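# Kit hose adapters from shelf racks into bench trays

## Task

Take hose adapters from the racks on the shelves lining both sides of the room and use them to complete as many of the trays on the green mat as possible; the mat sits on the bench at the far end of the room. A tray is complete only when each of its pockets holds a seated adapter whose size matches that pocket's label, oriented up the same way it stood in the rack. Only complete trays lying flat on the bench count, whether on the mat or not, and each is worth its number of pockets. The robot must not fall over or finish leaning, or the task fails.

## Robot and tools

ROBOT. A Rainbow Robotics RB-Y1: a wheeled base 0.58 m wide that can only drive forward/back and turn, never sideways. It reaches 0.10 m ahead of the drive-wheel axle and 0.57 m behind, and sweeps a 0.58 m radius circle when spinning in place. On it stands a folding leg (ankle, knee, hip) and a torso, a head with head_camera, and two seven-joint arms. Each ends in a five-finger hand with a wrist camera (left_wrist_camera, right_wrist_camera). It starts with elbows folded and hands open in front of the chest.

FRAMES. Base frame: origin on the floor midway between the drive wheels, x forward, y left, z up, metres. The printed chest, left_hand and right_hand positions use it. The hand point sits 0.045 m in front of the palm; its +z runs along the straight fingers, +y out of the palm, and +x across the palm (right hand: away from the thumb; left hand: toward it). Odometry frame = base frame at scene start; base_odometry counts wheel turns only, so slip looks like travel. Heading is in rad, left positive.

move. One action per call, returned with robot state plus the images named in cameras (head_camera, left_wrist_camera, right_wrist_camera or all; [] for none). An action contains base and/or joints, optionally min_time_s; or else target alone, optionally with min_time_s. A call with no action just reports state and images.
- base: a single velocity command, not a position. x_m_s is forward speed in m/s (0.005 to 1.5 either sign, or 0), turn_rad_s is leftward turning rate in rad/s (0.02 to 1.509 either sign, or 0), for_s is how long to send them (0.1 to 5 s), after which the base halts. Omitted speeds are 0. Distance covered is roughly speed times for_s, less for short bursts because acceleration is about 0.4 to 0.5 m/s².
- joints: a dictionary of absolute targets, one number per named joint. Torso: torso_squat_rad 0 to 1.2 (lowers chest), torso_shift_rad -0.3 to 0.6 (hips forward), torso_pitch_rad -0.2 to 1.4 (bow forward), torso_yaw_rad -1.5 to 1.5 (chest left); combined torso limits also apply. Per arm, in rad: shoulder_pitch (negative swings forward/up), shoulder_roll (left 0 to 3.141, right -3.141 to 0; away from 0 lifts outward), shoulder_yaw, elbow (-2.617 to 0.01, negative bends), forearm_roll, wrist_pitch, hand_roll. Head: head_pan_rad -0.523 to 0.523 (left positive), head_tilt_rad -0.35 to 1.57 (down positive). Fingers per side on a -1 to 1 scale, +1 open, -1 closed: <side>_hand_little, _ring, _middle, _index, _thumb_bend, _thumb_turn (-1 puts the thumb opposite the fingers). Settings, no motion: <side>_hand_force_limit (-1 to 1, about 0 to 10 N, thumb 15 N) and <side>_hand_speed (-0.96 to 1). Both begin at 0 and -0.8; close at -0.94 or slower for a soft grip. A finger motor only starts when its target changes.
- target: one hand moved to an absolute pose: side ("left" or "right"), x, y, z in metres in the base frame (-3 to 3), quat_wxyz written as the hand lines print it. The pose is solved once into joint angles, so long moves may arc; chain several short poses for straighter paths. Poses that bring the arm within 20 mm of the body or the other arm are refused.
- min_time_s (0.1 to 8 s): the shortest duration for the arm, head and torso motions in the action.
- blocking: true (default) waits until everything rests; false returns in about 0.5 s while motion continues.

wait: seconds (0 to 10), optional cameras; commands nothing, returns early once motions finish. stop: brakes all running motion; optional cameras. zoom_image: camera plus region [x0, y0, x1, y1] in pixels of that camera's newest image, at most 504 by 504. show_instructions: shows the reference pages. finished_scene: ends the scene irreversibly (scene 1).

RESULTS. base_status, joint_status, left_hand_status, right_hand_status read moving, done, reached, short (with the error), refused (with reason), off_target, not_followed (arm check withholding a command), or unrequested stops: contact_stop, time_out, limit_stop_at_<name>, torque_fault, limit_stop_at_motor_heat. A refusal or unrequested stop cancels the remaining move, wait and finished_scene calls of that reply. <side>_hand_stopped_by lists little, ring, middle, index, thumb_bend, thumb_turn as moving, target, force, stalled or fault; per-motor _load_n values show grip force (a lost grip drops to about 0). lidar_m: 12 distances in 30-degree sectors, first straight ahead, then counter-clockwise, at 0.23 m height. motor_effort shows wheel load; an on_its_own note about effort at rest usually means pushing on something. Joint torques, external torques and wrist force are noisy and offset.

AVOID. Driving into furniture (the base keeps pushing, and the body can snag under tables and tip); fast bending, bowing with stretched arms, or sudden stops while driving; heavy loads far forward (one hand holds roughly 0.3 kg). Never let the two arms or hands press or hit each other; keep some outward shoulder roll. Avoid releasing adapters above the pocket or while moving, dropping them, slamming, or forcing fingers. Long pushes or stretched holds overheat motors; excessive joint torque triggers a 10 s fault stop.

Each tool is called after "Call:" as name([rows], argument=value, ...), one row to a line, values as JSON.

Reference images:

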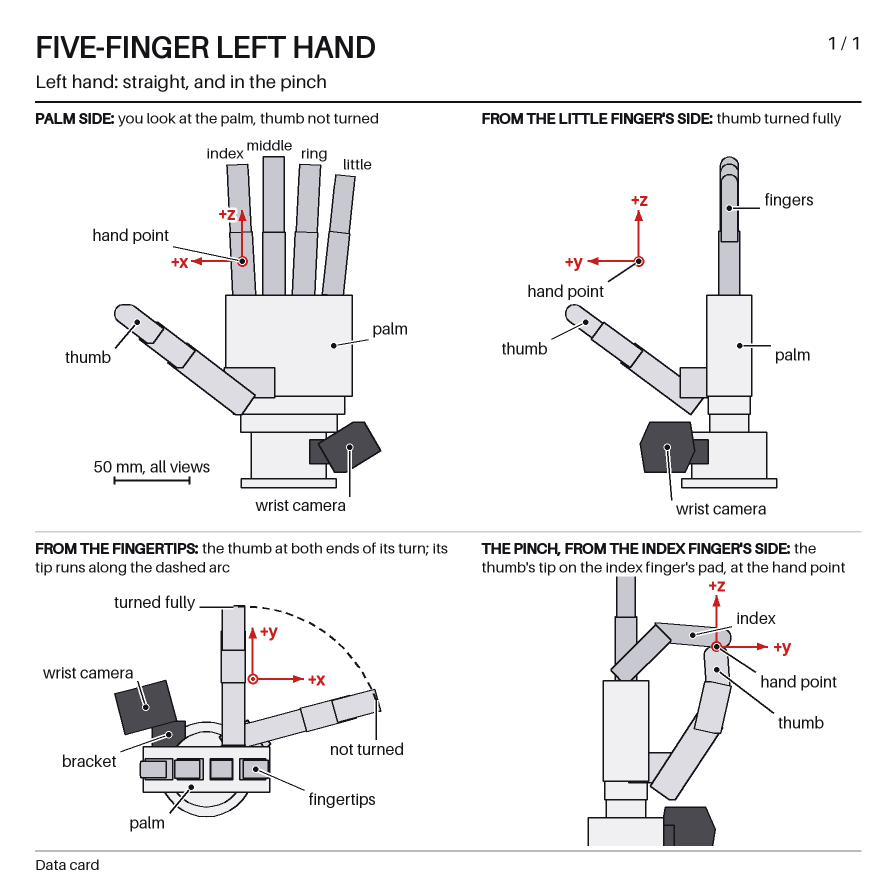

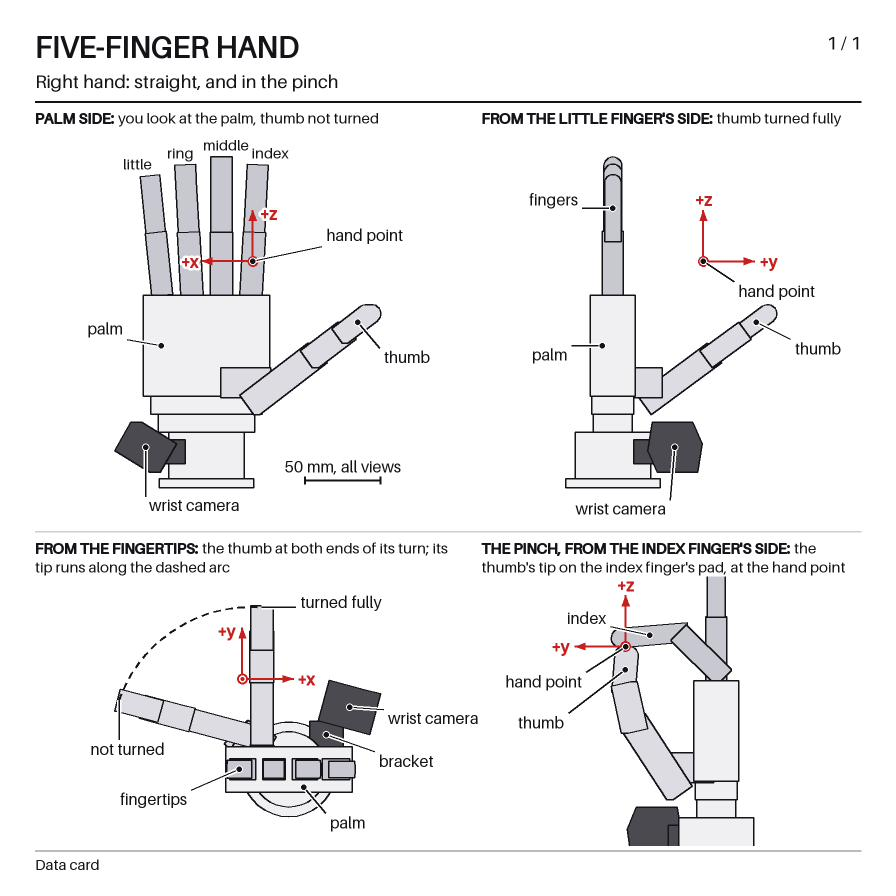

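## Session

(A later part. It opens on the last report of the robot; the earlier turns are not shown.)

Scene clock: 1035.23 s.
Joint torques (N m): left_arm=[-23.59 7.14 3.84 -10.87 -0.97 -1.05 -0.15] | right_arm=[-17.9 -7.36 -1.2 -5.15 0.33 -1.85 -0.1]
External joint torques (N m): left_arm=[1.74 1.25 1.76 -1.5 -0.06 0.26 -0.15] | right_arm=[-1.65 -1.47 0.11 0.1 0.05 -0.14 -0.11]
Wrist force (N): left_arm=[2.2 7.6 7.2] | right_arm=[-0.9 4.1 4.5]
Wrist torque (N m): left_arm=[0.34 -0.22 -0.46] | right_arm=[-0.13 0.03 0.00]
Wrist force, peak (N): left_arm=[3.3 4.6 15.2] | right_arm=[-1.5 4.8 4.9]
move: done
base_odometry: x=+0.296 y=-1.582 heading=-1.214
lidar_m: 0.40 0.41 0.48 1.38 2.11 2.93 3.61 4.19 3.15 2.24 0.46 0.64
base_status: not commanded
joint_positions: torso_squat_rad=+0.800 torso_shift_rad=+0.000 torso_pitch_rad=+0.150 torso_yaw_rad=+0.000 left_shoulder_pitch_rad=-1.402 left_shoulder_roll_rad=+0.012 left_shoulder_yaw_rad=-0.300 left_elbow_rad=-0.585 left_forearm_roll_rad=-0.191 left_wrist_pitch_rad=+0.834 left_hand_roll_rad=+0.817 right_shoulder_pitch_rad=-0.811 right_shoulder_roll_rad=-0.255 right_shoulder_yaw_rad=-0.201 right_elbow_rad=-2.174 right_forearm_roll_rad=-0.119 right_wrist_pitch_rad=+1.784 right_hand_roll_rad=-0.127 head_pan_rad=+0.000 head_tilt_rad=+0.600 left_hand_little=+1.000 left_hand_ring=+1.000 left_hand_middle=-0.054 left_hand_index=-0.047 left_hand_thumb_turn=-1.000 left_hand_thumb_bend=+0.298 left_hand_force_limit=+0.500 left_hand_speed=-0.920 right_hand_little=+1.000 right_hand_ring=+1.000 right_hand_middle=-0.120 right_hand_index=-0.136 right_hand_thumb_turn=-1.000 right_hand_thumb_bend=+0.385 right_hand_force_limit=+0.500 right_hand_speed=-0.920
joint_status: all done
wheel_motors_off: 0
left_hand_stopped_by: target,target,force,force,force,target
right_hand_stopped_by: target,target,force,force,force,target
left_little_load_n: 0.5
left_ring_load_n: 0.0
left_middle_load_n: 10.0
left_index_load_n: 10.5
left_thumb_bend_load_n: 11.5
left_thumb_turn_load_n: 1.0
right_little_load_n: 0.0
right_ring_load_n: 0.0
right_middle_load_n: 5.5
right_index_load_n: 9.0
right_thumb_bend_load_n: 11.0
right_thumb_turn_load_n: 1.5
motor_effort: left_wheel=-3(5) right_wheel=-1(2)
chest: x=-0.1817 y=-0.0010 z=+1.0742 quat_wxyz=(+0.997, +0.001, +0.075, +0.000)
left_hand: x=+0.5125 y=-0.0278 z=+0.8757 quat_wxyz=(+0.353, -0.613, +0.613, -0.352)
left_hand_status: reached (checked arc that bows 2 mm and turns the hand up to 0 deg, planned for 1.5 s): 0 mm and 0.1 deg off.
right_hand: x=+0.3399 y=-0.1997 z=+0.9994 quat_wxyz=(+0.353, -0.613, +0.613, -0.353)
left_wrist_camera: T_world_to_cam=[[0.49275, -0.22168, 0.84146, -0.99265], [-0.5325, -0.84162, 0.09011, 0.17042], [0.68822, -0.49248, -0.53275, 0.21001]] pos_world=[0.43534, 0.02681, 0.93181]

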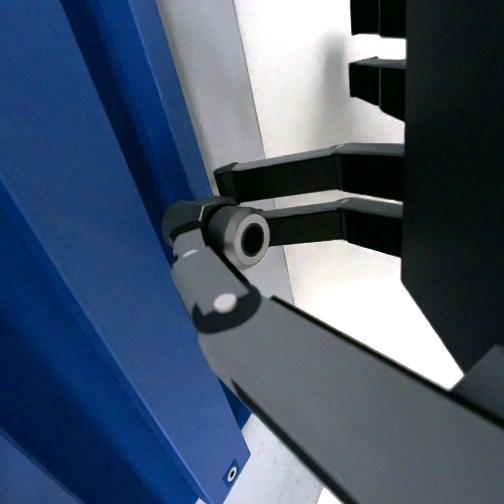

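Call:
move(target={"side":"left","x":0.503,"y":-0.0277,"z":0.95,"quat_wxyz":[0.3536,-0.6124,0.6124,-0.3536]}, min_time_s=1)

Call:
move(joints={"left_shoulder_pitch_rad":-0.807,"left_shoulder_roll_rad":0.25,"left_shoulder_yaw_rad":0.212,"left_elbow_rad":-2.176,"left_forearm_roll_rad":0.12,"left_wrist_pitch_rad":1.781,"left_hand_roll_rad":0.118}, min_time_s=1.4)

Call:
move(base={"x_m_s":-0.5,"for_s":1.24})

Call:
move(base={"turn_rad_s":-0.8975,"for_s":2.2}, joints={"torso_squat_rad":0.5})

Call:
move(base={"x_m_s":0.958,"for_s":3.01})

Call:
move(base={"turn_rad_s":0.395,"for_s":1.0})

Scene clock: 1037.03 s.
Joint torques (N m): left_arm=[-22.43 6.94 4.03 -10.05 -0.78 -1.29 -0.06] | right_arm=[-17.74 -7.52 -1.22 -5.11 0.27 -1.89 -0.05]
External joint torques (N m): left_arm=[2.85 0.65 1.23 -0.76 0.18 0.18 -0.06] | right_arm=[-1.5 -1.63 0.09 0.13 0 -0.18 -0.05]
Wrist force (N): left_arm=[2.0 7.7 7.5] | right_arm=[-1.5 4.2 4.1]
Wrist torque (N m): left_arm=[0.30 -0.19 -0.47] | right_arm=[-0.09 0.13 -0.03]
Wrist force, peak (N): left_arm=[2.4 8.0 7.7] | right_arm=[-0.9 5.3 4.3]
move: done
base_odometry: x=+0.296 y=-1.582 heading=-1.214
lidar_m: 0.39 0.42 0.49 1.39 2.11 2.95 3.63 4.18 3.15 2.24 0.47 0.63
base_status: not commanded
joint_positions: torso_squat_rad=+0.800 torso_shift_rad=+0.000 torso_pitch_rad=+0.150 torso_yaw_rad=+0.000 left_shoulder_pitch_rad=-1.433 left_shoulder_roll_rad=+0.051 left_shoulder_yaw_rad=-0.241 left_elbow_rad=-0.819 left_forearm_roll_rad=-0.123 left_wrist_pitch_rad=+1.081 left_hand_roll_rad=+0.686 right_shoulder_pitch_rad=-0.811 right_shoulder_roll_rad=-0.255 right_shoulder_yaw_rad=-0.201 right_elbow_rad=-2.174 right_forearm_roll_rad=-0.119 right_wrist_pitch_rad=+1.784 right_hand_roll_rad=-0.127 head_pan_rad=+0.000 head_tilt_rad=+0.600 left_hand_little=+1.000 left_hand_ring=+1.000 left_hand_middle=-0.054 left_hand_index=-0.047 left_hand_thumb_turn=-1.000 left_hand_thumb_bend=+0.298 left_hand_force_limit=+0.500 left_hand_speed=-0.920 right_hand_little=+1.000 right_hand_ring=+1.000 right_hand_middle=-0.120 right_hand_index=-0.136 right_hand_thumb_turn=-1.000 right_hand_thumb_bend=+0.385 right_hand_force_limit=+0.500 right_hand_speed=-0.920
joint_status: all done
wheel_motors_off: 0
left_hand_stopped_by: target,target,force,force,force,target
right_hand_stopped_by: target,target,force,force,force,target
left_little_load_n: 0.0
left_ring_load_n: 0.0
left_middle_load_n: 10.0
left_index_load_n: 10.5
left_thumb_bend_load_n: 11.0
left_thumb_turn_load_n: 1.5
right_little_load_n: 0.0
right_ring_load_n: 0.0
right_middle_load_n: 5.5
right_index_load_n: 9.0
right_thumb_bend_load_n: 10.5
right_thumb_turn_load_n: 1.5
motor_effort: left_wheel=-2(4) right_wheel=-1(2)
chest: x=-0.1817 y=-0.0010 z=+1.0742 quat_wxyz=(+0.997, +0.001, +0.075, +0.000)
left_hand: x=+0.5026 y=-0.0276 z=+0.9499 quat_wxyz=(+0.353, -0.614, +0.614, -0.349)
left_hand_status: reached (checked arc that bows 6 mm and turns the hand up to 1 deg, planned for 1.0 s): 0 mm and 0.6 deg off.
right_hand: x=+0.3399 y=-0.1997 z=+0.9994 quat_wxyz=(+0.353, -0.613, +0.613, -0.353)
pictures: none

Scene clock: 1038.87 s.
Joint torques (N m): left_arm=[-15.39 6.38 2.12 -6.83 -0.16 -1.8 0.4] | right_arm=[-17.4 -7.43 -1.18 -5.16 0.25 -1.78 -0.11]
External joint torques (N m): left_arm=[1.79 0.39 0.54 -1.1 0.04 0.08 0.4] | right_arm=[-1.16 -1.54 0.13 0.08 -0.02 -0.07 -0.11]
Wrist force (N): left_arm=[2.3 7.6 7.5] | right_arm=[-0.7 4.3 3.7]
Wrist torque (N m): left_arm=[0.30 -0.25 -0.46] | right_arm=[-0.04 0.00 0.02]
Wrist force, peak (N): left_arm=[2.0 8.0 8.5] | right_arm=[-0.8 5.0 4.9]
move: done
base_odometry: x=+0.296 y=-1.582 heading=-1.214
lidar_m: 0.40 0.43 0.49 1.39 2.11 2.92 3.62 4.19 3.14 2.24 0.46 0.64
base_status: not commanded
joint_positions: torso_squat_rad=+0.800 torso_shift_rad=+0.000 torso_pitch_rad=+0.150 torso_yaw_rad=+0.000 left_shoulder_pitch_rad=-0.807 left_shoulder_roll_rad=+0.250 left_shoulder_yaw_rad=+0.212 left_elbow_rad=-2.176 left_forearm_roll_rad=+0.120 left_wrist_pitch_rad=+1.781 left_hand_roll_rad=+0.118 right_shoulder_pitch_rad=-0.811 right_shoulder_roll_rad=-0.255 right_shoulder_yaw_rad=-0.201 right_elbow_rad=-2.174 right_forearm_roll_rad=-0.119 right_wrist_pitch_rad=+1.784 right_hand_roll_rad=-0.127 head_pan_rad=+0.000 head_tilt_rad=+0.600 left_hand_little=+1.000 left_hand_ring=+1.000 left_hand_middle=-0.054 left_hand_index=-0.047 left_hand_thumb_turn=-1.000 left_hand_thumb_bend=+0.298 left_hand_force_limit=+0.500 left_hand_speed=-0.920 right_hand_little=+1.000 right_hand_ring=+1.000 right_hand_middle=-0.120 right_hand_index=-0.136 right_hand_thumb_turn=-1.000 right_hand_thumb_bend=+0.385 right_hand_force_limit=+0.500 right_hand_speed=-0.920
joint_status: all done
wheel_motors_off: 0
left_hand_stopped_by: target,target,force,force,force,target
right_hand_stopped_by: target,target,force,force,force,target
left_little_load_n: 0.0
left_ring_load_n: 0.0
left_middle_load_n: 9.5
left_index_load_n: 10.5
left_thumb_bend_load_n: 11.5
left_thumb_turn_load_n: 1.0
right_little_load_n: 0.0
right_ring_load_n: 0.0
right_middle_load_n: 5.5
right_index_load_n: 9.0
right_thumb_bend_load_n: 10.5
right_thumb_turn_load_n: 1.5
motor_effort: left_wheel=-1(4) right_wheel=-1(2)
chest: x=-0.1817 y=-0.0010 z=+1.0742 quat_wxyz=(+0.997, +0.001, +0.075, +0.000)
left_hand: x=+0.3399 y=+0.2000 z=+0.9998 quat_wxyz=(+0.354, -0.612, +0.612, -0.353)
right_hand: x=+0.3399 y=-0.1997 z=+0.9994 quat_wxyz=(+0.353, -0.613, +0.613, -0.353)
pictures: none

Scene clock: 1041.63 s.
Joint torques (N m): left_arm=[-15.35 6.28 1.9 -6.2 -0.13 -1.61 0.23] | right_arm=[-17.37 -7.65 -1.12 -4.99 0.27 -1.84 0]
External joint torques (N m): left_arm=[1.83 0.29 0.33 -0.48 0.06 0.27 0.23] | right_arm=[-1.12 -1.76 0.18 0.25 0 -0.14 -0.01]
Wrist force (N): left_arm=[2.2 7.6 7.5] | right_arm=[-1.6 4.3 4.1]
Wrist torque (N m): left_arm=[0.28 -0.25 -0.45] | right_arm=[-0.11 0.12 -0.06]
Wrist force, peak (N): left_arm=[2.2 7.9 8.1] | right_arm=[-1.2 4.6 5.2]
move: done
base_odometry: x=+0.080 y=-1.004 heading=-1.214
lidar_m: 1.01 0.92 1.49 2.03 2.13 2.96 3.01 3.57 3.13 3.03 1.71 0.91
base_status: done (sent for 1.23 of 1.23 s)
joint_positions: torso_squat_rad=+0.800 torso_shift_rad=+0.000 torso_pitch_rad=+0.150 torso_yaw_rad=+0.000 left_shoulder_pitch_rad=-0.807 left_shoulder_roll_rad=+0.250 left_shoulder_yaw_rad=+0.212 left_elbow_rad=-2.176 left_forearm_roll_rad=+0.120 left_wrist_pitch_rad=+1.781 left_hand_roll_rad=+0.118 right_shoulder_pitch_rad=-0.811 right_shoulder_roll_rad=-0.255 right_shoulder_yaw_rad=-0.201 right_elbow_rad=-2.174 right_forearm_roll_rad=-0.119 right_wrist_pitch_rad=+1.784 right_hand_roll_rad=-0.127 head_pan_rad=+0.000 head_tilt_rad=+0.600 left_hand_little=+1.000 left_hand_ring=+1.000 left_hand_middle=-0.054 left_hand_index=-0.047 left_hand_thumb_turn=-1.000 left_hand_thumb_bend=+0.298 left_hand_force_limit=+0.500 left_hand_speed=-0.920 right_hand_little=+1.000 right_hand_ring=+1.000 right_hand_middle=-0.120 right_hand_index=-0.136 right_hand_thumb_turn=-1.000 right_hand_thumb_bend=+0.385 right_hand_force_limit=+0.500 right_hand_speed=-0.920
joint_status: not commanded
wheel_motors_off: 0
left_hand_stopped_by: target,target,force,force,force,target
right_hand_stopped_by: target,target,force,force,force,target
left_little_load_n: 0.0
left_ring_load_n: 0.0
left_middle_load_n: 9.5
left_index_load_n: 10.5
left_thumb_bend_load_n: 11.5
left_thumb_turn_load_n: 1.0
right_little_load_n: 0.0
right_ring_load_n: 0.0
right_middle_load_n: 5.5
right_index_load_n: 9.5
right_thumb_bend_load_n: 11.0
right_thumb_turn_load_n: 2.0
motor_effort: left_wheel=+8(47) right_wheel=-6(22)
chest: x=-0.1818 y=-0.0010 z=+1.0741 quat_wxyz=(+0.997, +0.001, +0.075, +0.000)
left_hand: x=+0.3399 y=+0.2000 z=+0.9999 quat_wxyz=(+0.354, -0.612, +0.612, -0.354)
right_hand: x=+0.3399 y=-0.1997 z=+0.9995 quat_wxyz=(+0.353, -0.613, +0.612, -0.353)
pictures: none

Scene clock: 1045.97 s.
Joint torques (N m): left_arm=[-15.78 6.01 2.02 -6.07 -0.17 -1.8 0.36] | right_arm=[-17.19 -7.56 -1.27 -5.15 0.1 -1.91 -0.07]
External joint torques (N m): left_arm=[1.39 0.02 0.45 -0.34 0.02 0.09 0.36] | right_arm=[-0.95 -1.67 0.04 0.09 -0.18 -0.2 -0.08]
Wrist force (N): left_arm=[2.3 7.5 7.3] | right_arm=[-1.8 4.8 4.0]
Wrist torque (N m): left_arm=[0.31 -0.26 -0.43] | right_arm=[0.02 0.23 -0.07]
Wrist force, peak (N): left_arm=[2.4 8.1 7.6] | right_arm=[-1.1 4.9 4.9]
move: done
base_odometry: x=+0.080 y=-1.003 heading=+3.096
lidar_m: 3.06 3.03 1.55 0.91 1.01 0.94 1.61 2.02 2.23 3.00 3.01 3.70
base_status: done (sent for 2.2 of 2.2 s)
joint_positions: torso_squat_rad=+0.500 torso_shift_rad=+0.000 torso_pitch_rad=+0.150 torso_yaw_rad=+0.000 left_shoulder_pitch_rad=-0.807 left_shoulder_roll_rad=+0.250 left_shoulder_yaw_rad=+0.212 left_elbow_rad=-2.176 left_forearm_roll_rad=+0.120 left_wrist_pitch_rad=+1.781 left_hand_roll_rad=+0.118 right_shoulder_pitch_rad=-0.811 right_shoulder_roll_rad=-0.255 right_shoulder_yaw_rad=-0.201 right_elbow_rad=-2.174 right_forearm_roll_rad=-0.119 right_wrist_pitch_rad=+1.784 right_hand_roll_rad=-0.127 head_pan_rad=+0.000 head_tilt_rad=+0.600 left_hand_little=+1.000 left_hand_ring=+1.000 left_hand_middle=-0.054 left_hand_index=-0.047 left_hand_thumb_turn=-1.000 left_hand_thumb_bend=+0.298 left_hand_force_limit=+0.500 left_hand_speed=-0.920 right_hand_little=+1.000 right_hand_ring=+1.000 right_hand_middle=-0.120 right_hand_index=-0.136 right_hand_thumb_turn=-1.000 right_hand_thumb_bend=+0.385 right_hand_force_limit=+0.500 right_hand_speed=-0.920
joint_status: all done
wheel_motors_off: 0
left_hand_stopped_by: target,target,force,force,force,target
right_hand_stopped_by: target,target,force,force,force,target
left_little_load_n: 0.0
left_ring_load_n: 0.0
left_middle_load_n: 9.5
left_index_load_n: 10.5
left_thumb_bend_load_n: 11.0
left_thumb_turn_load_n: 1.5
right_little_load_n: 0.0
right_ring_load_n: 0.0
right_middle_load_n: 5.5
right_index_load_n: 9.5
right_thumb_bend_load_n: 10.5
right_thumb_turn_load_n: 1.5
motor_effort: left_wheel=+8(36) right_wheel=+2(21)
chest: x=-0.1817 y=-0.0011 z=+1.2008 quat_wxyz=(+0.997, +0.001, +0.075, +0.000)
left_hand: x=+0.3399 y=+0.1999 z=+1.1265 quat_wxyz=(+0.354, -0.612, +0.612, -0.353)
right_hand: x=+0.3399 y=-0.1998 z=+1.1260 quat_wxyz=(+0.353, -0.613, +0.613, -0.353)
pictures: none

Scene clock: 1051.30 s.
Joint torques (N m): left_arm=[-15.1 5.96 1.86 -6.19 -0.11 -1.83 0.3] | right_arm=[-17.28 -7.67 -1.3 -5.32 0.13 -1.81 -0.11]
External joint torques (N m): left_arm=[2.07 -0.04 0.29 -0.46 0.09 0.06 0.31] | right_arm=[-1.03 -1.77 0.01 -0.08 -0.14 -0.11 -0.12]
Wrist force (N): left_arm=[2.2 7.7 7.3] | right_arm=[-0.9 4.2 4.3]
Wrist torque (N m): left_arm=[0.33 -0.25 -0.46] | right_arm=[-0.09 0.06 -0.07]
Wrist force, peak (N): left_arm=[2.3 7.7 7.9] | right_arm=[-1.1 4.5 5.3]
move: done
base_odometry: x=-2.791 y=-0.870 heading=+3.095
lidar_m: 0.37 0.36 0.40 0.62 2.29 2.53 3.65 4.71 2.92 2.34 0.96 0.46
base_status: done (sent for 3 of 3 s)
joint_positions: torso_squat_rad=+0.500 torso_shift_rad=+0.000 torso_pitch_rad=+0.150 torso_yaw_rad=+0.000 left_shoulder_pitch_rad=-0.807 left_shoulder_roll_rad=+0.250 left_shoulder_yaw_rad=+0.212 left_elbow_rad=-2.176 left_forearm_roll_rad=+0.120 left_wrist_pitch_rad=+1.781 left_hand_roll_rad=+0.118 right_shoulder_pitch_rad=-0.811 right_shoulder_roll_rad=-0.255 right_shoulder_yaw_rad=-0.201 right_elbow_rad=-2.174 right_forearm_roll_rad=-0.119 right_wrist_pitch_rad=+1.784 right_hand_roll_rad=-0.127 head_pan_rad=+0.000 head_tilt_rad=+0.600 left_hand_little=+1.000 left_hand_ring=+1.000 left_hand_middle=-0.054 left_hand_index=-0.047 left_hand_thumb_turn=-1.000 left_hand_thumb_bend=+0.298 left_hand_force_limit=+0.500 left_hand_speed=-0.920 right_hand_little=+1.000 right_hand_ring=+1.000 right_hand_middle=-0.120 right_hand_index=-0.136 right_hand_thumb_turn=-1.000 right_hand_thumb_bend=+0.385 right_hand_force_limit=+0.500 right_hand_speed=-0.920
joint_status: not commanded
wheel_motors_off: 0
left_hand_stopped_by: target,target,force,force,force,target
right_hand_stopped_by: target,target,force,force,force,target
left_little_load_n: 0.0
left_ring_load_n: 0.0
left_middle_load_n: 9.5
left_index_load_n: 10.5
left_thumb_bend_load_n: 11.0
left_thumb_turn_load_n: 1.0
right_little_load_n: 0.0
right_ring_load_n: 0.0
right_middle_load_n: 5.5
right_index_load_n: 9.0
right_thumb_bend_load_n: 10.5
right_thumb_turn_load_n: 1.5
motor_effort: left_wheel=-5(46) right_wheel=-1(26)
chest: x=-0.1816 y=-0.0011 z=+1.2008 quat_wxyz=(+0.997, +0.001, +0.075, +0.000)
left_hand: x=+0.3400 y=+0.1999 z=+1.1264 quat_wxyz=(+0.354, -0.612, +0.612, -0.353)
right_hand: x=+0.3400 y=-0.1998 z=+1.1260 quat_wxyz=(+0.353, -0.613, +0.613, -0.353)
pictures: none

Scene clock: 1053.40 s.
Joint torques (N m): left_arm=[-15.8 6.11 1.89 -6.12 -0.07 -1.79 0.42] | right_arm=[-16.82 -7.55 -1.62 -5.24 0.22 -1.87 -0.09]
External joint torques (N m): left_arm=[1.37 0.12 0.31 -0.4 0.13 0.09 0.43] | right_arm=[-0.57 -1.66 -0.32 0 -0.06 -0.17 -0.1]
Wrist force (N): left_arm=[2.0 7.6 7.4] | right_arm=[-1.1 4.2 4.6]
Wrist torque (N m): left_arm=[0.32 -0.22 -0.46] | right_arm=[-0.13 0.06 -0.06]
Wrist force, peak (N): left_arm=[2.6 7.7 7.7] | right_arm=[-0.4 5.0 5.0]
move: done
base_odometry: x=-2.790 y=-0.870 heading=-2.793
lidar_m: 0.36 0.38 0.52 1.52 2.40 2.89 4.70 2.95 2.43 1.38 0.53 0.38
base_status: done (sent for 1 of 1 s)
joint_positions: torso_squat_rad=+0.500 torso_shift_rad=+0.000 torso_pitch_rad=+0.150 torso_yaw_rad=+0.000 left_shoulder_pitch_rad=-0.807 left_shoulder_roll_rad=+0.250 left_shoulder_yaw_rad=+0.212 left_elbow_rad=-2.176 left_forearm_roll_rad=+0.120 left_wrist_pitch_rad=+1.781 left_hand_roll_rad=+0.118 right_shoulder_pitch_rad=-0.811 right_shoulder_roll_rad=-0.255 right_shoulder_yaw_rad=-0.201 right_elbow_rad=-2.174 right_forearm_roll_rad=-0.119 right_wrist_pitch_rad=+1.784 right_hand_roll_rad=-0.127 head_pan_rad=+0.000 head_tilt_rad=+0.600 left_hand_little=+1.000 left_hand_ring=+1.000 left_hand_middle=-0.054 left_hand_index=-0.047 left_hand_thumb_turn=-1.000 left_hand_thumb_bend=+0.298 left_hand_force_limit=+0.500 left_hand_speed=-0.920 right_hand_little=+1.000 right_hand_ring=+1.000 right_hand_middle=-0.120 right_hand_index=-0.136 right_hand_thumb_turn=-1.000 right_hand_thumb_bend=+0.385 right_hand_force_limit=+0.500 right_hand_speed=-0.920
joint_status: not commanded
wheel_motors_off: 0
left_hand_stopped_by: target,target,force,force,force,target
right_hand_stopped_by: target,target,force,force,force,target
left_little_load_n: 0.0
left_ring_load_n: 0.0
left_middle_load_n: 9.5
left_index_load_n: 10.5
left_thumb_bend_load_n: 11.0
left_thumb_turn_load_n: 1.5
right_little_load_n: 0.0
right_ring_load_n: -0.5
right_middle_load_n: 5.5
right_index_load_n: 9.5
right_thumb_bend_load_n: 10.5
right_thumb_turn_load_n: 2.0
motor_effort: left_wheel=+4(34) right_wheel=+3(17)
chest: x=-0.1816 y=-0.0011 z=+1.2008 quat_wxyz=(+0.997, +0.001, +0.075, +0.000)
left_hand: x=+0.3400 y=+0.1999 z=+1.1264 quat_wxyz=(+0.354, -0.612, +0.612, -0.353)
right_hand: x=+0.3400 y=-0.1998 z=+1.1260 quat_wxyz=(+0.353, -0.613, +0.613, -0.353)
pictures: none

Call:
move(base={"x_m_s":0.29,"for_s":0.68}, cameras=["head_camera"])

Call:
zoom_image(camera="head_camera", region=[100, 130, 240, 230])

Call:
zoom_image(camera="head_camera", region=[220, 180, 320, 250])

Call:
zoom_image(camera="head_camera", region=[540, 180, 640, 250])

Call:
zoom_image(camera="head_camera", region=[640, 100, 780, 200])

Scene clock: 1055.53 s.
Joint torques (N m): left_arm=[-15.51 6.43 1.69 -6.24 -0.29 -1.69 0.23] | right_arm=[-17.36 -7.41 -1.3 -5.19 0.26 -1.84 -0.13]
External joint torques (N m): left_arm=[1.67 0.44 0.12 -0.51 -0.1 0.2 0.24] | right_arm=[-1.12 -1.52 0 0.05 -0.01 -0.13 -0.13]
Wrist force (N): left_arm=[2.4 7.7 7.4] | right_arm=[-1.3 4.1 4.5]
Wrist torque (N m): left_arm=[0.35 -0.26 -0.44] | right_arm=[-0.11 0.11 -0.06]
Wrist force, peak (N): left_arm=[2.2 7.5 8.2] | right_arm=[-0.5 4.8 5.4]
move: done
base_odometry: x=-2.958 y=-0.931 heading=-2.793
lidar_m: 0.18 0.19 0.26 0.81 2.40 3.03 4.87 3.07 2.41 0.73 0.26 0.19
base_status: done (sent for 0.67 of 0.67 s)
joint_positions: torso_squat_rad=+0.500 torso_shift_rad=+0.000 torso_pitch_rad=+0.150 torso_yaw_rad=+0.000 left_shoulder_pitch_rad=-0.807 left_shoulder_roll_rad=+0.250 left_shoulder_yaw_rad=+0.212 left_elbow_rad=-2.176 left_forearm_roll_rad=+0.120 left_wrist_pitch_rad=+1.781 left_hand_roll_rad=+0.118 right_shoulder_pitch_rad=-0.811 right_shoulder_roll_rad=-0.255 right_shoulder_yaw_rad=-0.201 right_elbow_rad=-2.174 right_forearm_roll_rad=-0.119 right_wrist_pitch_rad=+1.784 right_hand_roll_rad=-0.127 head_pan_rad=+0.000 head_tilt_rad=+0.600 left_hand_little=+1.000 left_hand_ring=+1.000 left_hand_middle=-0.054 left_hand_index=-0.047 left_hand_thumb_turn=-1.000 left_hand_thumb_bend=+0.298 left_hand_force_limit=+0.500 left_hand_speed=-0.920 right_hand_little=+1.000 right_hand_ring=+1.000 right_hand_middle=-0.120 right_hand_index=-0.136 right_hand_thumb_turn=-1.000 right_hand_thumb_bend=+0.385 right_hand_force_limit=+0.500 right_hand_speed=-0.920
joint_status: not commanded
wheel_motors_off: 0
left_hand_stopped_by: target,target,force,force,force,target
right_hand_stopped_by: target,target,force,force,force,target
left_little_load_n: 0.0
left_ring_load_n: 0.0
left_middle_load_n: 9.5
left_index_load_n: 10.5
left_thumb_bend_load_n: 11.0
left_thumb_turn_load_n: 1.5
right_little_load_n: 0.0
right_ring_load_n: 0.0
right_middle_load_n: 5.5
right_index_load_n: 9.0
right_thumb_bend_load_n: 10.5
right_thumb_turn_load_n: 2.0
motor_effort: left_wheel=+2(39) right_wheel=-2(24)
chest: x=-0.1816 y=-0.0011 z=+1.2008 quat_wxyz=(+0.997, +0.001, +0.075, +0.000)
left_hand: x=+0.3400 y=+0.1999 z=+1.1264 quat_wxyz=(+0.354, -0.612, +0.612, -0.353)
right_hand: x=+0.3400 y=-0.1998 z=+1.1260 quat_wxyz=(+0.353, -0.613, +0.613, -0.353)
head_camera: T_world_to_cam=[[-0.02391, -0.99971, -0.00051, -0.00211], [-0.69691, 0.01703, -0.71696, 0.97294], [0.71676, -0.01678, -0.69712, 1.01267]] pos_world=[-0.04784, -0.00169, 1.4035]

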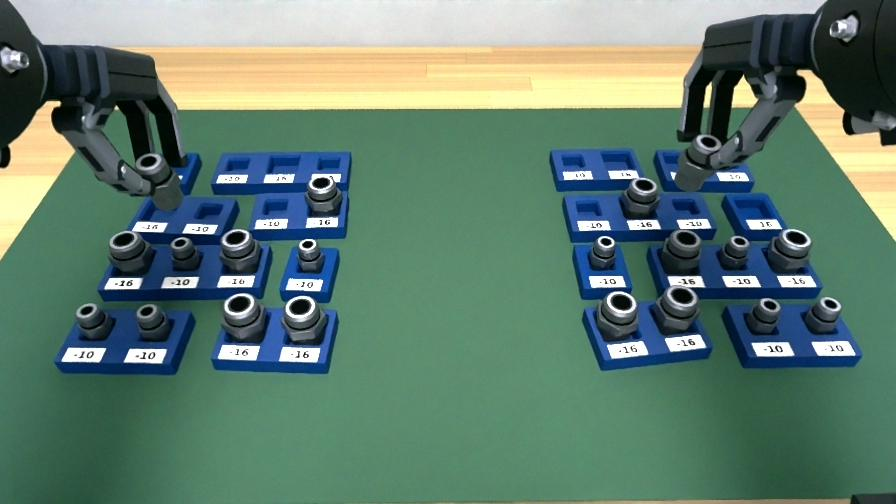

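Scaled by 3.600 from the camera's image (finer frame: 1280x720).

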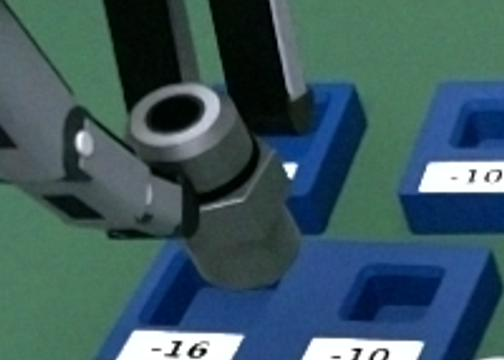

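Scaled by 5.040 from the camera's image (finer frame: 1280x720).

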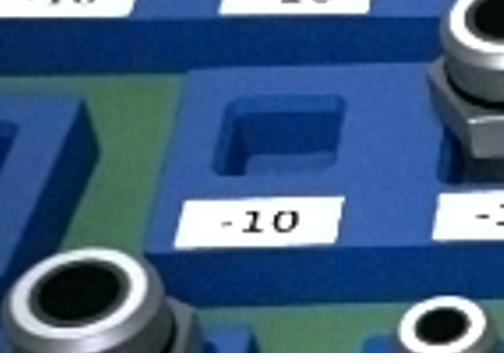

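Scaled by 5.040 from the camera's image (finer frame: 1280x720).

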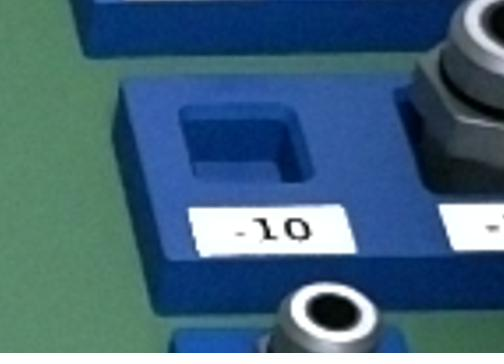

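Scaled by 3.600 from the camera's image (finer frame: 1280x720).

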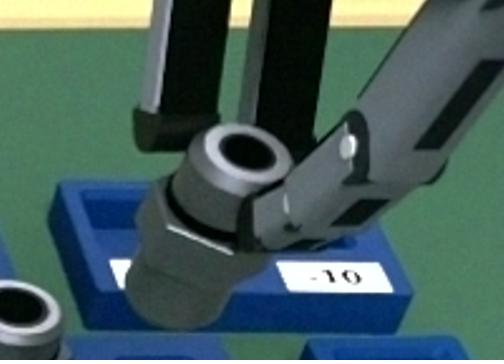

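Call:
move(target={"side":"right","x":0.5241,"y":-0.181,"z":1.045,"quat_wxyz":[0.3211,-0.6301,0.5931,-0.3852]}, min_time_s=1.5)

Call:
move(target={"side":"right","x":0.5241,"y":-0.181,"z":0.951,"quat_wxyz":[0.3211,-0.6301,0.5931,-0.3852]}, min_time_s=1.6, cameras=["head_camera"])

Call:
zoom_image(camera="head_camera", region=[540, 160, 640, 230])

Scene clock: 1058.43 s.
Joint torques (N m): left_arm=[-15.46 6.09 1.93 -6.2 -0.31 -1.83 0.27] | right_arm=[-24.2 -8.72 -0.78 -8.66 0.55 -1.63 -0.44]
External joint torques (N m): left_arm=[1.71 0.09 0.36 -0.47 -0.11 0.06 0.28] | right_arm=[-0.81 -1.08 0.52 0.54 0.02 0.04 -0.45]
Wrist force (N): left_arm=[2.1 7.7 7.4] | right_arm=[-2.0 4.2 4.5]
Wrist torque (N m): left_arm=[0.33 -0.23 -0.46] | right_arm=[-0.11 0.14 -0.22]
Wrist force, peak (N): left_arm=[2.5 7.8 7.6] | right_arm=[-1.2 4.4 5.6]
move: done
base_odometry: x=-2.958 y=-0.931 heading=-2.793
lidar_m: 0.18 0.19 0.27 0.80 2.40 3.03 4.88 3.07 2.41 0.71 0.26 0.19
base_status: not commanded
joint_positions: torso_squat_rad=+0.500 torso_shift_rad=+0.000 torso_pitch_rad=+0.150 torso_yaw_rad=+0.000 left_shoulder_pitch_rad=-0.807 left_shoulder_roll_rad=+0.250 left_shoulder_yaw_rad=+0.212 left_elbow_rad=-2.176 left_forearm_roll_rad=+0.120 left_wrist_pitch_rad=+1.781 left_hand_roll_rad=+0.118 right_shoulder_pitch_rad=-1.129 right_shoulder_roll_rad=-0.248 right_shoulder_yaw_rad=-0.105 right_elbow_rad=-1.093 right_forearm_roll_rad=+0.023 right_wrist_pitch_rad=+1.017 right_hand_roll_rad=-0.132 head_pan_rad=+0.000 head_tilt_rad=+0.600 left_hand_little=+1.000 left_hand_ring=+1.000 left_hand_middle=-0.054 left_hand_index=-0.047 left_hand_thumb_turn=-1.000 left_hand_thumb_bend=+0.298 left_hand_force_limit=+0.500 left_hand_speed=-0.920 right_hand_little=+1.000 right_hand_ring=+1.000 right_hand_middle=-0.120 right_hand_index=-0.136 right_hand_thumb_turn=-1.000 right_hand_thumb_bend=+0.385 right_hand_force_limit=+0.500 right_hand_speed=-0.920
joint_status: all done
wheel_motors_off: 0
left_hand_stopped_by: target,target,force,force,force,target
right_hand_stopped_by: target,target,force,force,force,target
left_little_load_n: 0.0
left_ring_load_n: 0.0
left_middle_load_n: 10.0
left_index_load_n: 10.5
left_thumb_bend_load_n: 11.0
left_thumb_turn_load_n: 1.0
right_little_load_n: 0.0
right_ring_load_n: 0.0
right_middle_load_n: 5.5
right_index_load_n: 9.0
right_thumb_bend_load_n: 11.0
right_thumb_turn_load_n: 1.5
motor_effort: left_wheel=+3(5) right_wheel=-2(3)
chest: x=-0.1817 y=-0.0011 z=+1.2008 quat_wxyz=(+0.997, +0.001, +0.075, +0.000)
left_hand: x=+0.3400 y=+0.1999 z=+1.1265 quat_wxyz=(+0.354, -0.612, +0.612, -0.353)
right_hand: x=+0.5239 y=-0.1811 z=+1.0449 quat_wxyz=(+0.321, -0.630, +0.593, -0.385)
right_hand_status: reached (checked arc that bows 48 mm and turns the hand up to 7 deg, planned for 1.5 s): 0 mm and 0.0 deg off.
pictures: none

Scene clock: 1060.37 s.
Joint torques (N m): left_arm=[-15.31 6.49 1.71 -6.47 -0.31 -1.77 0.26] | right_arm=[-23.64 -7.45 -0.29 -9.28 0.75 -2.05 -0.36]
External joint torques (N m): left_arm=[1.87 0.49 0.14 -0.74 -0.11 0.12 0.27] | right_arm=[-0.83 -0.48 0.76 0.35 0.22 -0.4 -0.37]
Wrist force (N): left_arm=[2.3 7.4 7.3] | right_arm=[-1.8 3.8 4.2]
Wrist torque (N m): left_arm=[0.29 -0.26 -0.44] | right_arm=[-0.18 0.10 -0.24]
Wrist force, peak (N): left_arm=[2.3 7.8 7.6] | right_arm=[-2.2 4.6 4.7]
move: done
base_odometry: x=-2.958 y=-0.931 heading=-2.793
lidar_m: 0.18 0.19 0.27 0.79 2.39 3.04 4.87 3.07 2.42 0.72 0.27 0.19
base_status: not commanded
joint_positions: torso_squat_rad=+0.500 torso_shift_rad=+0.000 torso_pitch_rad=+0.150 torso_yaw_rad=+0.000 left_shoulder_pitch_rad=-0.807 left_shoulder_roll_rad=+0.250 left_shoulder_yaw_rad=+0.212 left_elbow_rad=-2.176 left_forearm_roll_rad=+0.120 left_wrist_pitch_rad=+1.781 left_hand_roll_rad=+0.118 right_shoulder_pitch_rad=-1.027 right_shoulder_roll_rad=-0.203 right_shoulder_yaw_rad=-0.081 right_elbow_rad=-0.927 right_forearm_roll_rad=+0.081 right_wrist_pitch_rad=+0.748 right_hand_roll_rad=-0.188 head_pan_rad=+0.000 head_tilt_rad=+0.600 left_hand_little=+1.000 left_hand_ring=+1.000 left_hand_middle=-0.054 left_hand_index=-0.047 left_hand_thumb_turn=-1.000 left_hand_thumb_bend=+0.298 left_hand_force_limit=+0.500 left_hand_speed=-0.920 right_hand_little=+1.000 right_hand_ring=+1.000 right_hand_middle=-0.120 right_hand_index=-0.136 right_hand_thumb_turn=-1.000 right_hand_thumb_bend=+0.385 right_hand_force_limit=+0.500 right_hand_speed=-0.920
joint_status: all done
wheel_motors_off: 0
left_hand_stopped_by: target,target,force,force,force,target
right_hand_stopped_by: target,target,force,force,force,target
left_little_load_n: 0.0
left_ring_load_n: 0.0
left_middle_load_n: 9.5
left_index_load_n: 10.5
left_thumb_bend_load_n: 11.0
left_thumb_turn_load_n: 1.0
right_little_load_n: 0.0
right_ring_load_n: 0.0
right_middle_load_n: 5.5
right_index_load_n: 9.0
right_thumb_bend_load_n: 11.0
right_thumb_turn_load_n: 2.0
motor_effort: left_wheel=+0(6) right_wheel=-2(3)
chest: x=-0.1817 y=-0.0011 z=+1.2008 quat_wxyz=(+0.997, +0.001, +0.075, +0.000)
left_hand: x=+0.3400 y=+0.1999 z=+1.1265 quat_wxyz=(+0.354, -0.612, +0.612, -0.353)
right_hand: x=+0.5239 y=-0.1812 z=+0.9509 quat_wxyz=(+0.321, -0.630, +0.593, -0.385)
right_hand_status: reached (checked arc that bows 4 mm and turns the hand up to 0 deg, planned for 1.6 s): 0 mm and 0.0 deg off.
head_camera: T_world_to_cam=[[-0.0239, -0.99971, -0.00051, -0.00211], [-0.69681, 0.01703, -0.71706, 0.97308], [0.71686, -0.01678, -0.69702, 1.01253]] pos_world=[-0.04785, -0.00169, 1.4035]

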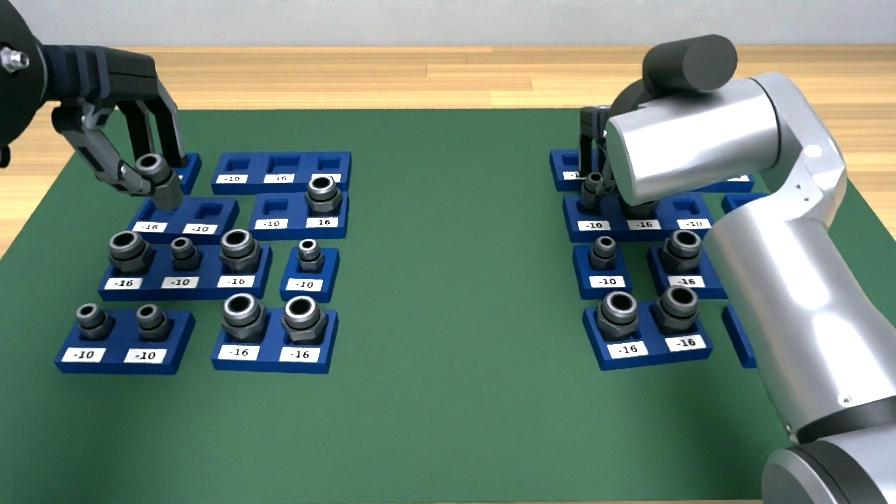

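Scaled by 5.040 from the camera's image (finer frame: 1280x720).

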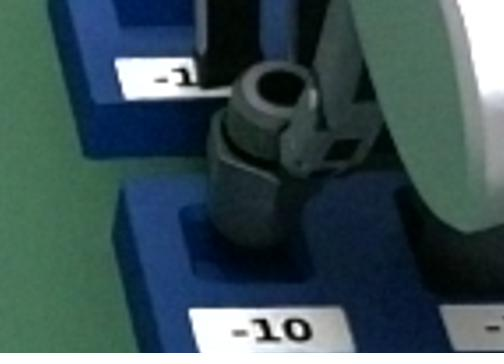

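Call:
move(target={"side":"right","x":0.5241,"y":-0.1818,"z":0.943,"quat_wxyz":[0.3211,-0.6301,0.5931,-0.3852]}, min_time_s=1.2)

Call:
move(target={"side":"right","x":0.5241,"y":-0.1818,"z":0.937,"quat_wxyz":[0.3211,-0.6301,0.5931,-0.3852]}, min_time_s=1, cameras=["head_camera"])

Call:
zoom_image(camera="head_camera", region=[540, 160, 640, 230])

Scene clock: 1062.23 s.
Joint torques (N m): left_arm=[-15.42 6.51 2.08 -6.12 -0.12 -1.88 0.49] | right_arm=[-22.95 -7.21 0.4 -8.93 0.67 -1.9 -0.42]
External joint torques (N m): left_arm=[1.76 0.51 0.51 -0.39 0.08 0.01 0.5] | right_arm=[-0.18 -0.25 1.43 0.71 0.14 -0.26 -0.43]
Wrist force (N): left_arm=[2.1 7.5 7.5] | right_arm=[-2.3 4.4 2.6]
Wrist torque (N m): left_arm=[0.29 -0.23 -0.45] | right_arm=[-0.04 0.23 -0.24]
Wrist force, peak (N): left_arm=[2.5 7.8 7.6] | right_arm=[-1.8 4.5 4.6]
move: done
base_odometry: x=-2.958 y=-0.931 heading=-2.793
lidar_m: 0.18 0.19 0.28 0.81 2.39 3.03 4.87 3.06 2.41 0.71 0.27 0.19
base_status: not commanded
joint_positions: torso_squat_rad=+0.500 torso_shift_rad=+0.000 torso_pitch_rad=+0.150 torso_yaw_rad=+0.000 left_shoulder_pitch_rad=-0.807 left_shoulder_roll_rad=+0.250 left_shoulder_yaw_rad=+0.212 left_elbow_rad=-2.176 left_forearm_roll_rad=+0.120 left_wrist_pitch_rad=+1.781 left_hand_roll_rad=+0.118 right_shoulder_pitch_rad=-1.022 right_shoulder_roll_rad=-0.201 right_shoulder_yaw_rad=-0.080 right_elbow_rad=-0.908 right_forearm_roll_rad=+0.086 right_wrist_pitch_rad=+0.724 right_hand_roll_rad=-0.192 head_pan_rad=+0.000 head_tilt_rad=+0.600 left_hand_little=+1.000 left_hand_ring=+1.000 left_hand_middle=-0.054 left_hand_index=-0.047 left_hand_thumb_turn=-1.000 left_hand_thumb_bend=+0.298 left_hand_force_limit=+0.500 left_hand_speed=-0.920 right_hand_little=+1.000 right_hand_ring=+1.000 right_hand_middle=-0.120 right_hand_index=-0.136 right_hand_thumb_turn=-1.000 right_hand_thumb_bend=+0.385 right_hand_force_limit=+0.500 right_hand_speed=-0.920
joint_status: all done
wheel_motors_off: 0
left_hand_stopped_by: target,target,force,force,force,target
right_hand_stopped_by: target,target,force,force,force,target
left_little_load_n: 0.0
left_ring_load_n: -0.5
left_middle_load_n: 9.5
left_index_load_n: 10.5
left_thumb_bend_load_n: 11.0
left_thumb_turn_load_n: 1.0
right_little_load_n: -0.5
right_ring_load_n: 0.0
right_middle_load_n: 5.5
right_index_load_n: 9.5
right_thumb_bend_load_n: 10.5
right_thumb_turn_load_n: 2.0
motor_effort: left_wheel=+3(5) right_wheel=-2(3)
chest: x=-0.1817 y=-0.0011 z=+1.2008 quat_wxyz=(+0.997, +0.001, +0.075, +0.000)
left_hand: x=+0.3400 y=+0.1999 z=+1.1265 quat_wxyz=(+0.354, -0.612, +0.612, -0.353)
right_hand: x=+0.5235 y=-0.1820 z=+0.9432 quat_wxyz=(+0.321, -0.630, +0.593, -0.385)
right_hand_status: reached (checked arc that bows 0 mm and turns the hand up to 0 deg, planned for 1.2 s): 1 mm and 0.0 deg off.
pictures: none

Scene clock: 1063.57 s.
Joint torques (N m): left_arm=[-15.75 6.18 1.88 -6.26 -0.42 -1.98 0.22] | right_arm=[-23.35 -7.49 0.3 -9.14 0.71 -2.06 -0.44]
External joint torques (N m): left_arm=[1.43 0.19 0.31 -0.53 -0.23 -0.09 0.23] | right_arm=[-0.59 -0.56 1.3 0.51 0.19 -0.42 -0.45]
Wrist force (N): left_arm=[2.2 8.0 7.4] | right_arm=[-1.9 5.2 3.7]
Wrist torque (N m): left_arm=[0.36 -0.24 -0.45] | right_arm=[-0.06 0.09 -0.22]
Wrist force, peak (N): left_arm=[2.2 7.8 7.6] | right_arm=[-2.1 5.1 3.7]
move: done
base_odometry: x=-2.958 y=-0.931 heading=-2.793
lidar_m: 0.18 0.19 0.27 0.79 2.39 3.04 4.87 3.07 2.43 0.72 0.26 0.19
base_status: not commanded
joint_positions: torso_squat_rad=+0.500 torso_shift_rad=+0.000 torso_pitch_rad=+0.150 torso_yaw_rad=+0.000 left_shoulder_pitch_rad=-0.807 left_shoulder_roll_rad=+0.250 left_shoulder_yaw_rad=+0.212 left_elbow_rad=-2.176 left_forearm_roll_rad=+0.120 left_wrist_pitch_rad=+1.781 left_hand_roll_rad=+0.118 right_shoulder_pitch_rad=-1.021 right_shoulder_roll_rad=-0.199 right_shoulder_yaw_rad=-0.079 right_elbow_rad=-0.887 right_forearm_roll_rad=+0.091 right_wrist_pitch_rad=+0.702 right_hand_roll_rad=-0.197 head_pan_rad=+0.000 head_tilt_rad=+0.600 left_hand_little=+1.000 left_hand_ring=+1.000 left_hand_middle=-0.054 left_hand_index=-0.047 left_hand_thumb_turn=-1.000 left_hand_thumb_bend=+0.298 left_hand_force_limit=+0.500 left_hand_speed=-0.920 right_hand_little=+1.000 right_hand_ring=+1.000 right_hand_middle=-0.120 right_hand_index=-0.136 right_hand_thumb_turn=-1.000 right_hand_thumb_bend=+0.385 right_hand_force_limit=+0.500 right_hand_speed=-0.920
joint_status: all done
wheel_motors_off: 0
left_hand_stopped_by: target,target,force,force,force,target
right_hand_stopped_by: target,target,force,force,force,target
left_little_load_n: 0.0
left_ring_load_n: 0.0
left_middle_load_n: 9.5
left_index_load_n: 10.5
left_thumb_bend_load_n: 11.0
left_thumb_turn_load_n: 1.0
right_little_load_n: 0.0
right_ring_load_n: 0.0
right_middle_load_n: 5.0
right_index_load_n: 9.5
right_thumb_bend_load_n: 10.0
right_thumb_turn_load_n: 1.5
motor_effort: left_wheel=+3(4) right_wheel=-3(3)
chest: x=-0.1817 y=-0.0011 z=+1.2008 quat_wxyz=(+0.997, +0.001, +0.075, +0.000)
left_hand: x=+0.3400 y=+0.1999 z=+1.1265 quat_wxyz=(+0.354, -0.612, +0.612, -0.353)
right_hand: x=+0.5236 y=-0.1820 z=+0.9371 quat_wxyz=(+0.321, -0.630, +0.593, -0.385)
right_hand_status: reached (checked arc that bows 0 mm and turns the hand up to 0 deg, planned for 1.0 s): 1 mm and 0.0 deg off.
head_camera: T_world_to_cam=[[-0.0239, -0.99971, -0.00051, -0.00211], [-0.69681, 0.01703, -0.71706, 0.97308], [0.71686, -0.01678, -0.69702, 1.01253]] pos_world=[-0.04785, -0.00169, 1.4035]

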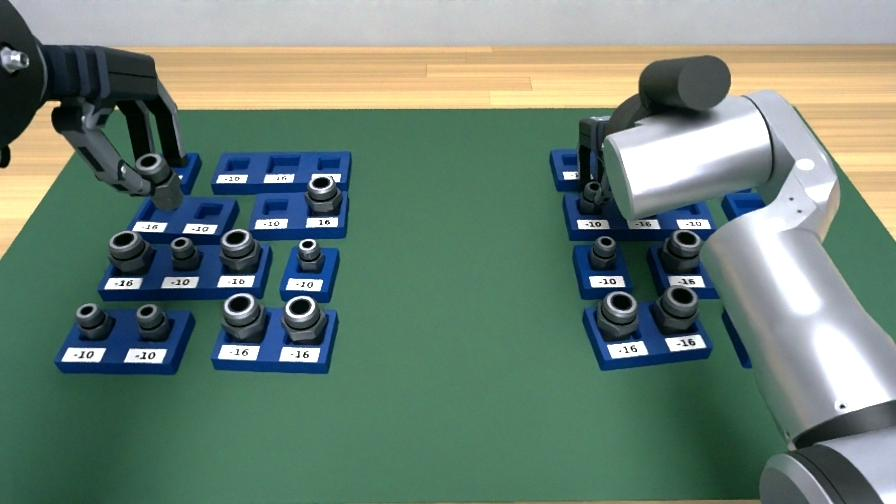

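Scaled by 5.040 from the camera's image (finer frame: 1280x720).

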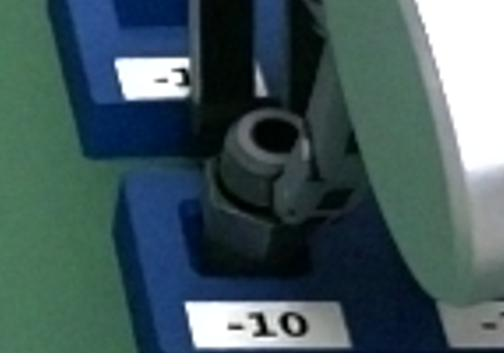

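Call:
zoom_image(camera="head_camera", region=[550, 140, 740, 250])

Call:
wait(seconds=0.1, cameras=["head_camera","right_wrist_camera"])

Scaled by 2.653 from the camera's image (finer frame: 1280x720).

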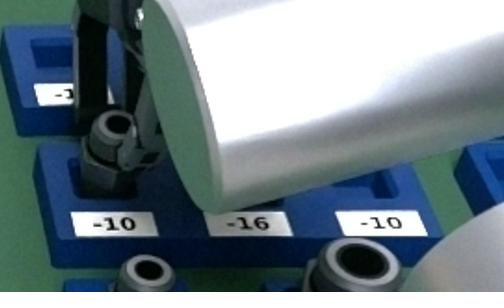

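Scene clock: 1064.10 s.
Joint torques (N m): left_arm=[-15.36 5.96 1.84 -6.18 -0.22 -1.87 0.14] | right_arm=[-23.08 -7.31 0.12 -9.03 0.72 -2.01 -0.52]
External joint torques (N m): left_arm=[1.82 -0.03 0.27 -0.45 -0.03 0.01 0.15] | right_arm=[-0.32 -0.38 1.11 0.62 0.2 -0.37 -0.53]
Wrist force (N): left_arm=[2.1 8.0 7.6] | right_arm=[-2.0 4.7 3.6]
Wrist torque (N m): left_arm=[0.35 -0.22 -0.47] | right_arm=[-0.16 0.09 -0.25]
Wrist force, peak (N): left_arm=[2.1 8.0 7.6] | right_arm=[-2.5 5.1 3.3]
base_odometry: x=-2.958 y=-0.931 heading=-2.793
lidar_m: 0.18 0.20 0.27 0.80 2.39 3.03 4.87 3.06 2.42 0.72 0.27 0.19
base_status: not commanded
joint_positions: torso_squat_rad=+0.500 torso_shift_rad=+0.000 torso_pitch_rad=+0.150 torso_yaw_rad=+0.000 left_shoulder_pitch_rad=-0.807 left_shoulder_roll_rad=+0.250 left_shoulder_yaw_rad=+0.212 left_elbow_rad=-2.176 left_forearm_roll_rad=+0.120 left_wrist_pitch_rad=+1.781 left_hand_roll_rad=+0.118 right_shoulder_pitch_rad=-1.021 right_shoulder_roll_rad=-0.199 right_shoulder_yaw_rad=-0.079 right_elbow_rad=-0.887 right_forearm_roll_rad=+0.091 right_wrist_pitch_rad=+0.702 right_hand_roll_rad=-0.197 head_pan_rad=+0.000 head_tilt_rad=+0.600 left_hand_little=+1.000 left_hand_ring=+1.000 left_hand_middle=-0.054 left_hand_index=-0.047 left_hand_thumb_turn=-1.000 left_hand_thumb_bend=+0.298 left_hand_force_limit=+0.500 left_hand_speed=-0.920 right_hand_little=+1.000 right_hand_ring=+1.000 right_hand_middle=-0.120 right_hand_index=-0.136 right_hand_thumb_turn=-1.000 right_hand_thumb_bend=+0.385 right_hand_force_limit=+0.500 right_hand_speed=-0.920
joint_status: all done
wheel_motors_off: 0
left_hand_stopped_by: target,target,force,force,force,target
right_hand_stopped_by: target,target,force,force,force,target
left_little_load_n: 0.0
left_ring_load_n: 0.0
left_middle_load_n: 9.5
left_index_load_n: 10.0
left_thumb_bend_load_n: 11.0
left_thumb_turn_load_n: 1.0
right_little_load_n: -0.5
right_ring_load_n: 0.0
right_middle_load_n: 5.0
right_index_load_n: 9.5
right_thumb_bend_load_n: 10.5
right_thumb_turn_load_n: 1.5
motor_effort: left_wheel=+2(4) right_wheel=-1(3)
chest: x=-0.1817 y=-0.0011 z=+1.2008 quat_wxyz=(+0.997, +0.001, +0.075, +0.000)
left_hand: x=+0.3400 y=+0.1999 z=+1.1265 quat_wxyz=(+0.354, -0.612, +0.612, -0.353)
right_hand: x=+0.5236 y=-0.1820 z=+0.9371 quat_wxyz=(+0.321, -0.630, +0.593, -0.385)
right_hand_status: reached (checked arc that bows 0 mm and turns the hand up to 0 deg, planned for 1.0 s): 1 mm and 0.0 deg off.
wait: 0.10 s; at rest from the start
head_camera: T_world_to_cam=[[-0.0239, -0.99971, -0.00051, -0.00211], [-0.69681, 0.01703, -0.71706, 0.97308], [0.71686, -0.01678, -0.69702, 1.01253]] pos_world=[-0.04785, -0.00169, 1.4035]
right_wrist_camera: T_world_to_cam=[[-0.51327, -0.35862, -0.7797, 0.93203], [-0.55498, 0.83169, -0.01719, 0.45762], [0.65463, 0.4239, -0.62591, 0.4324]] pos_world=[0.44929, -0.22965, 1.00522]

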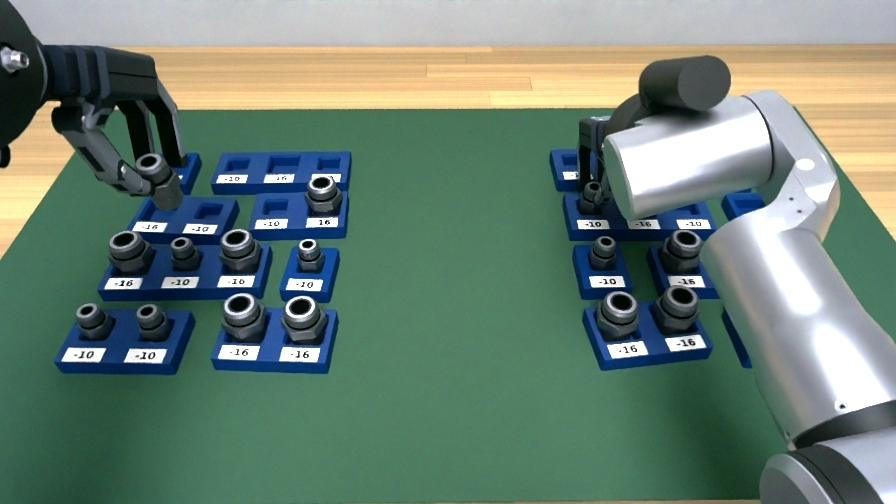

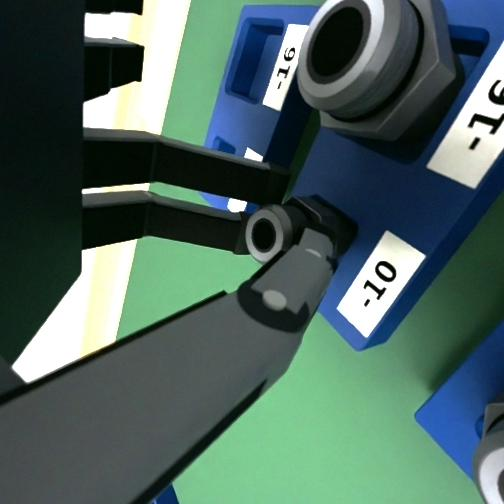

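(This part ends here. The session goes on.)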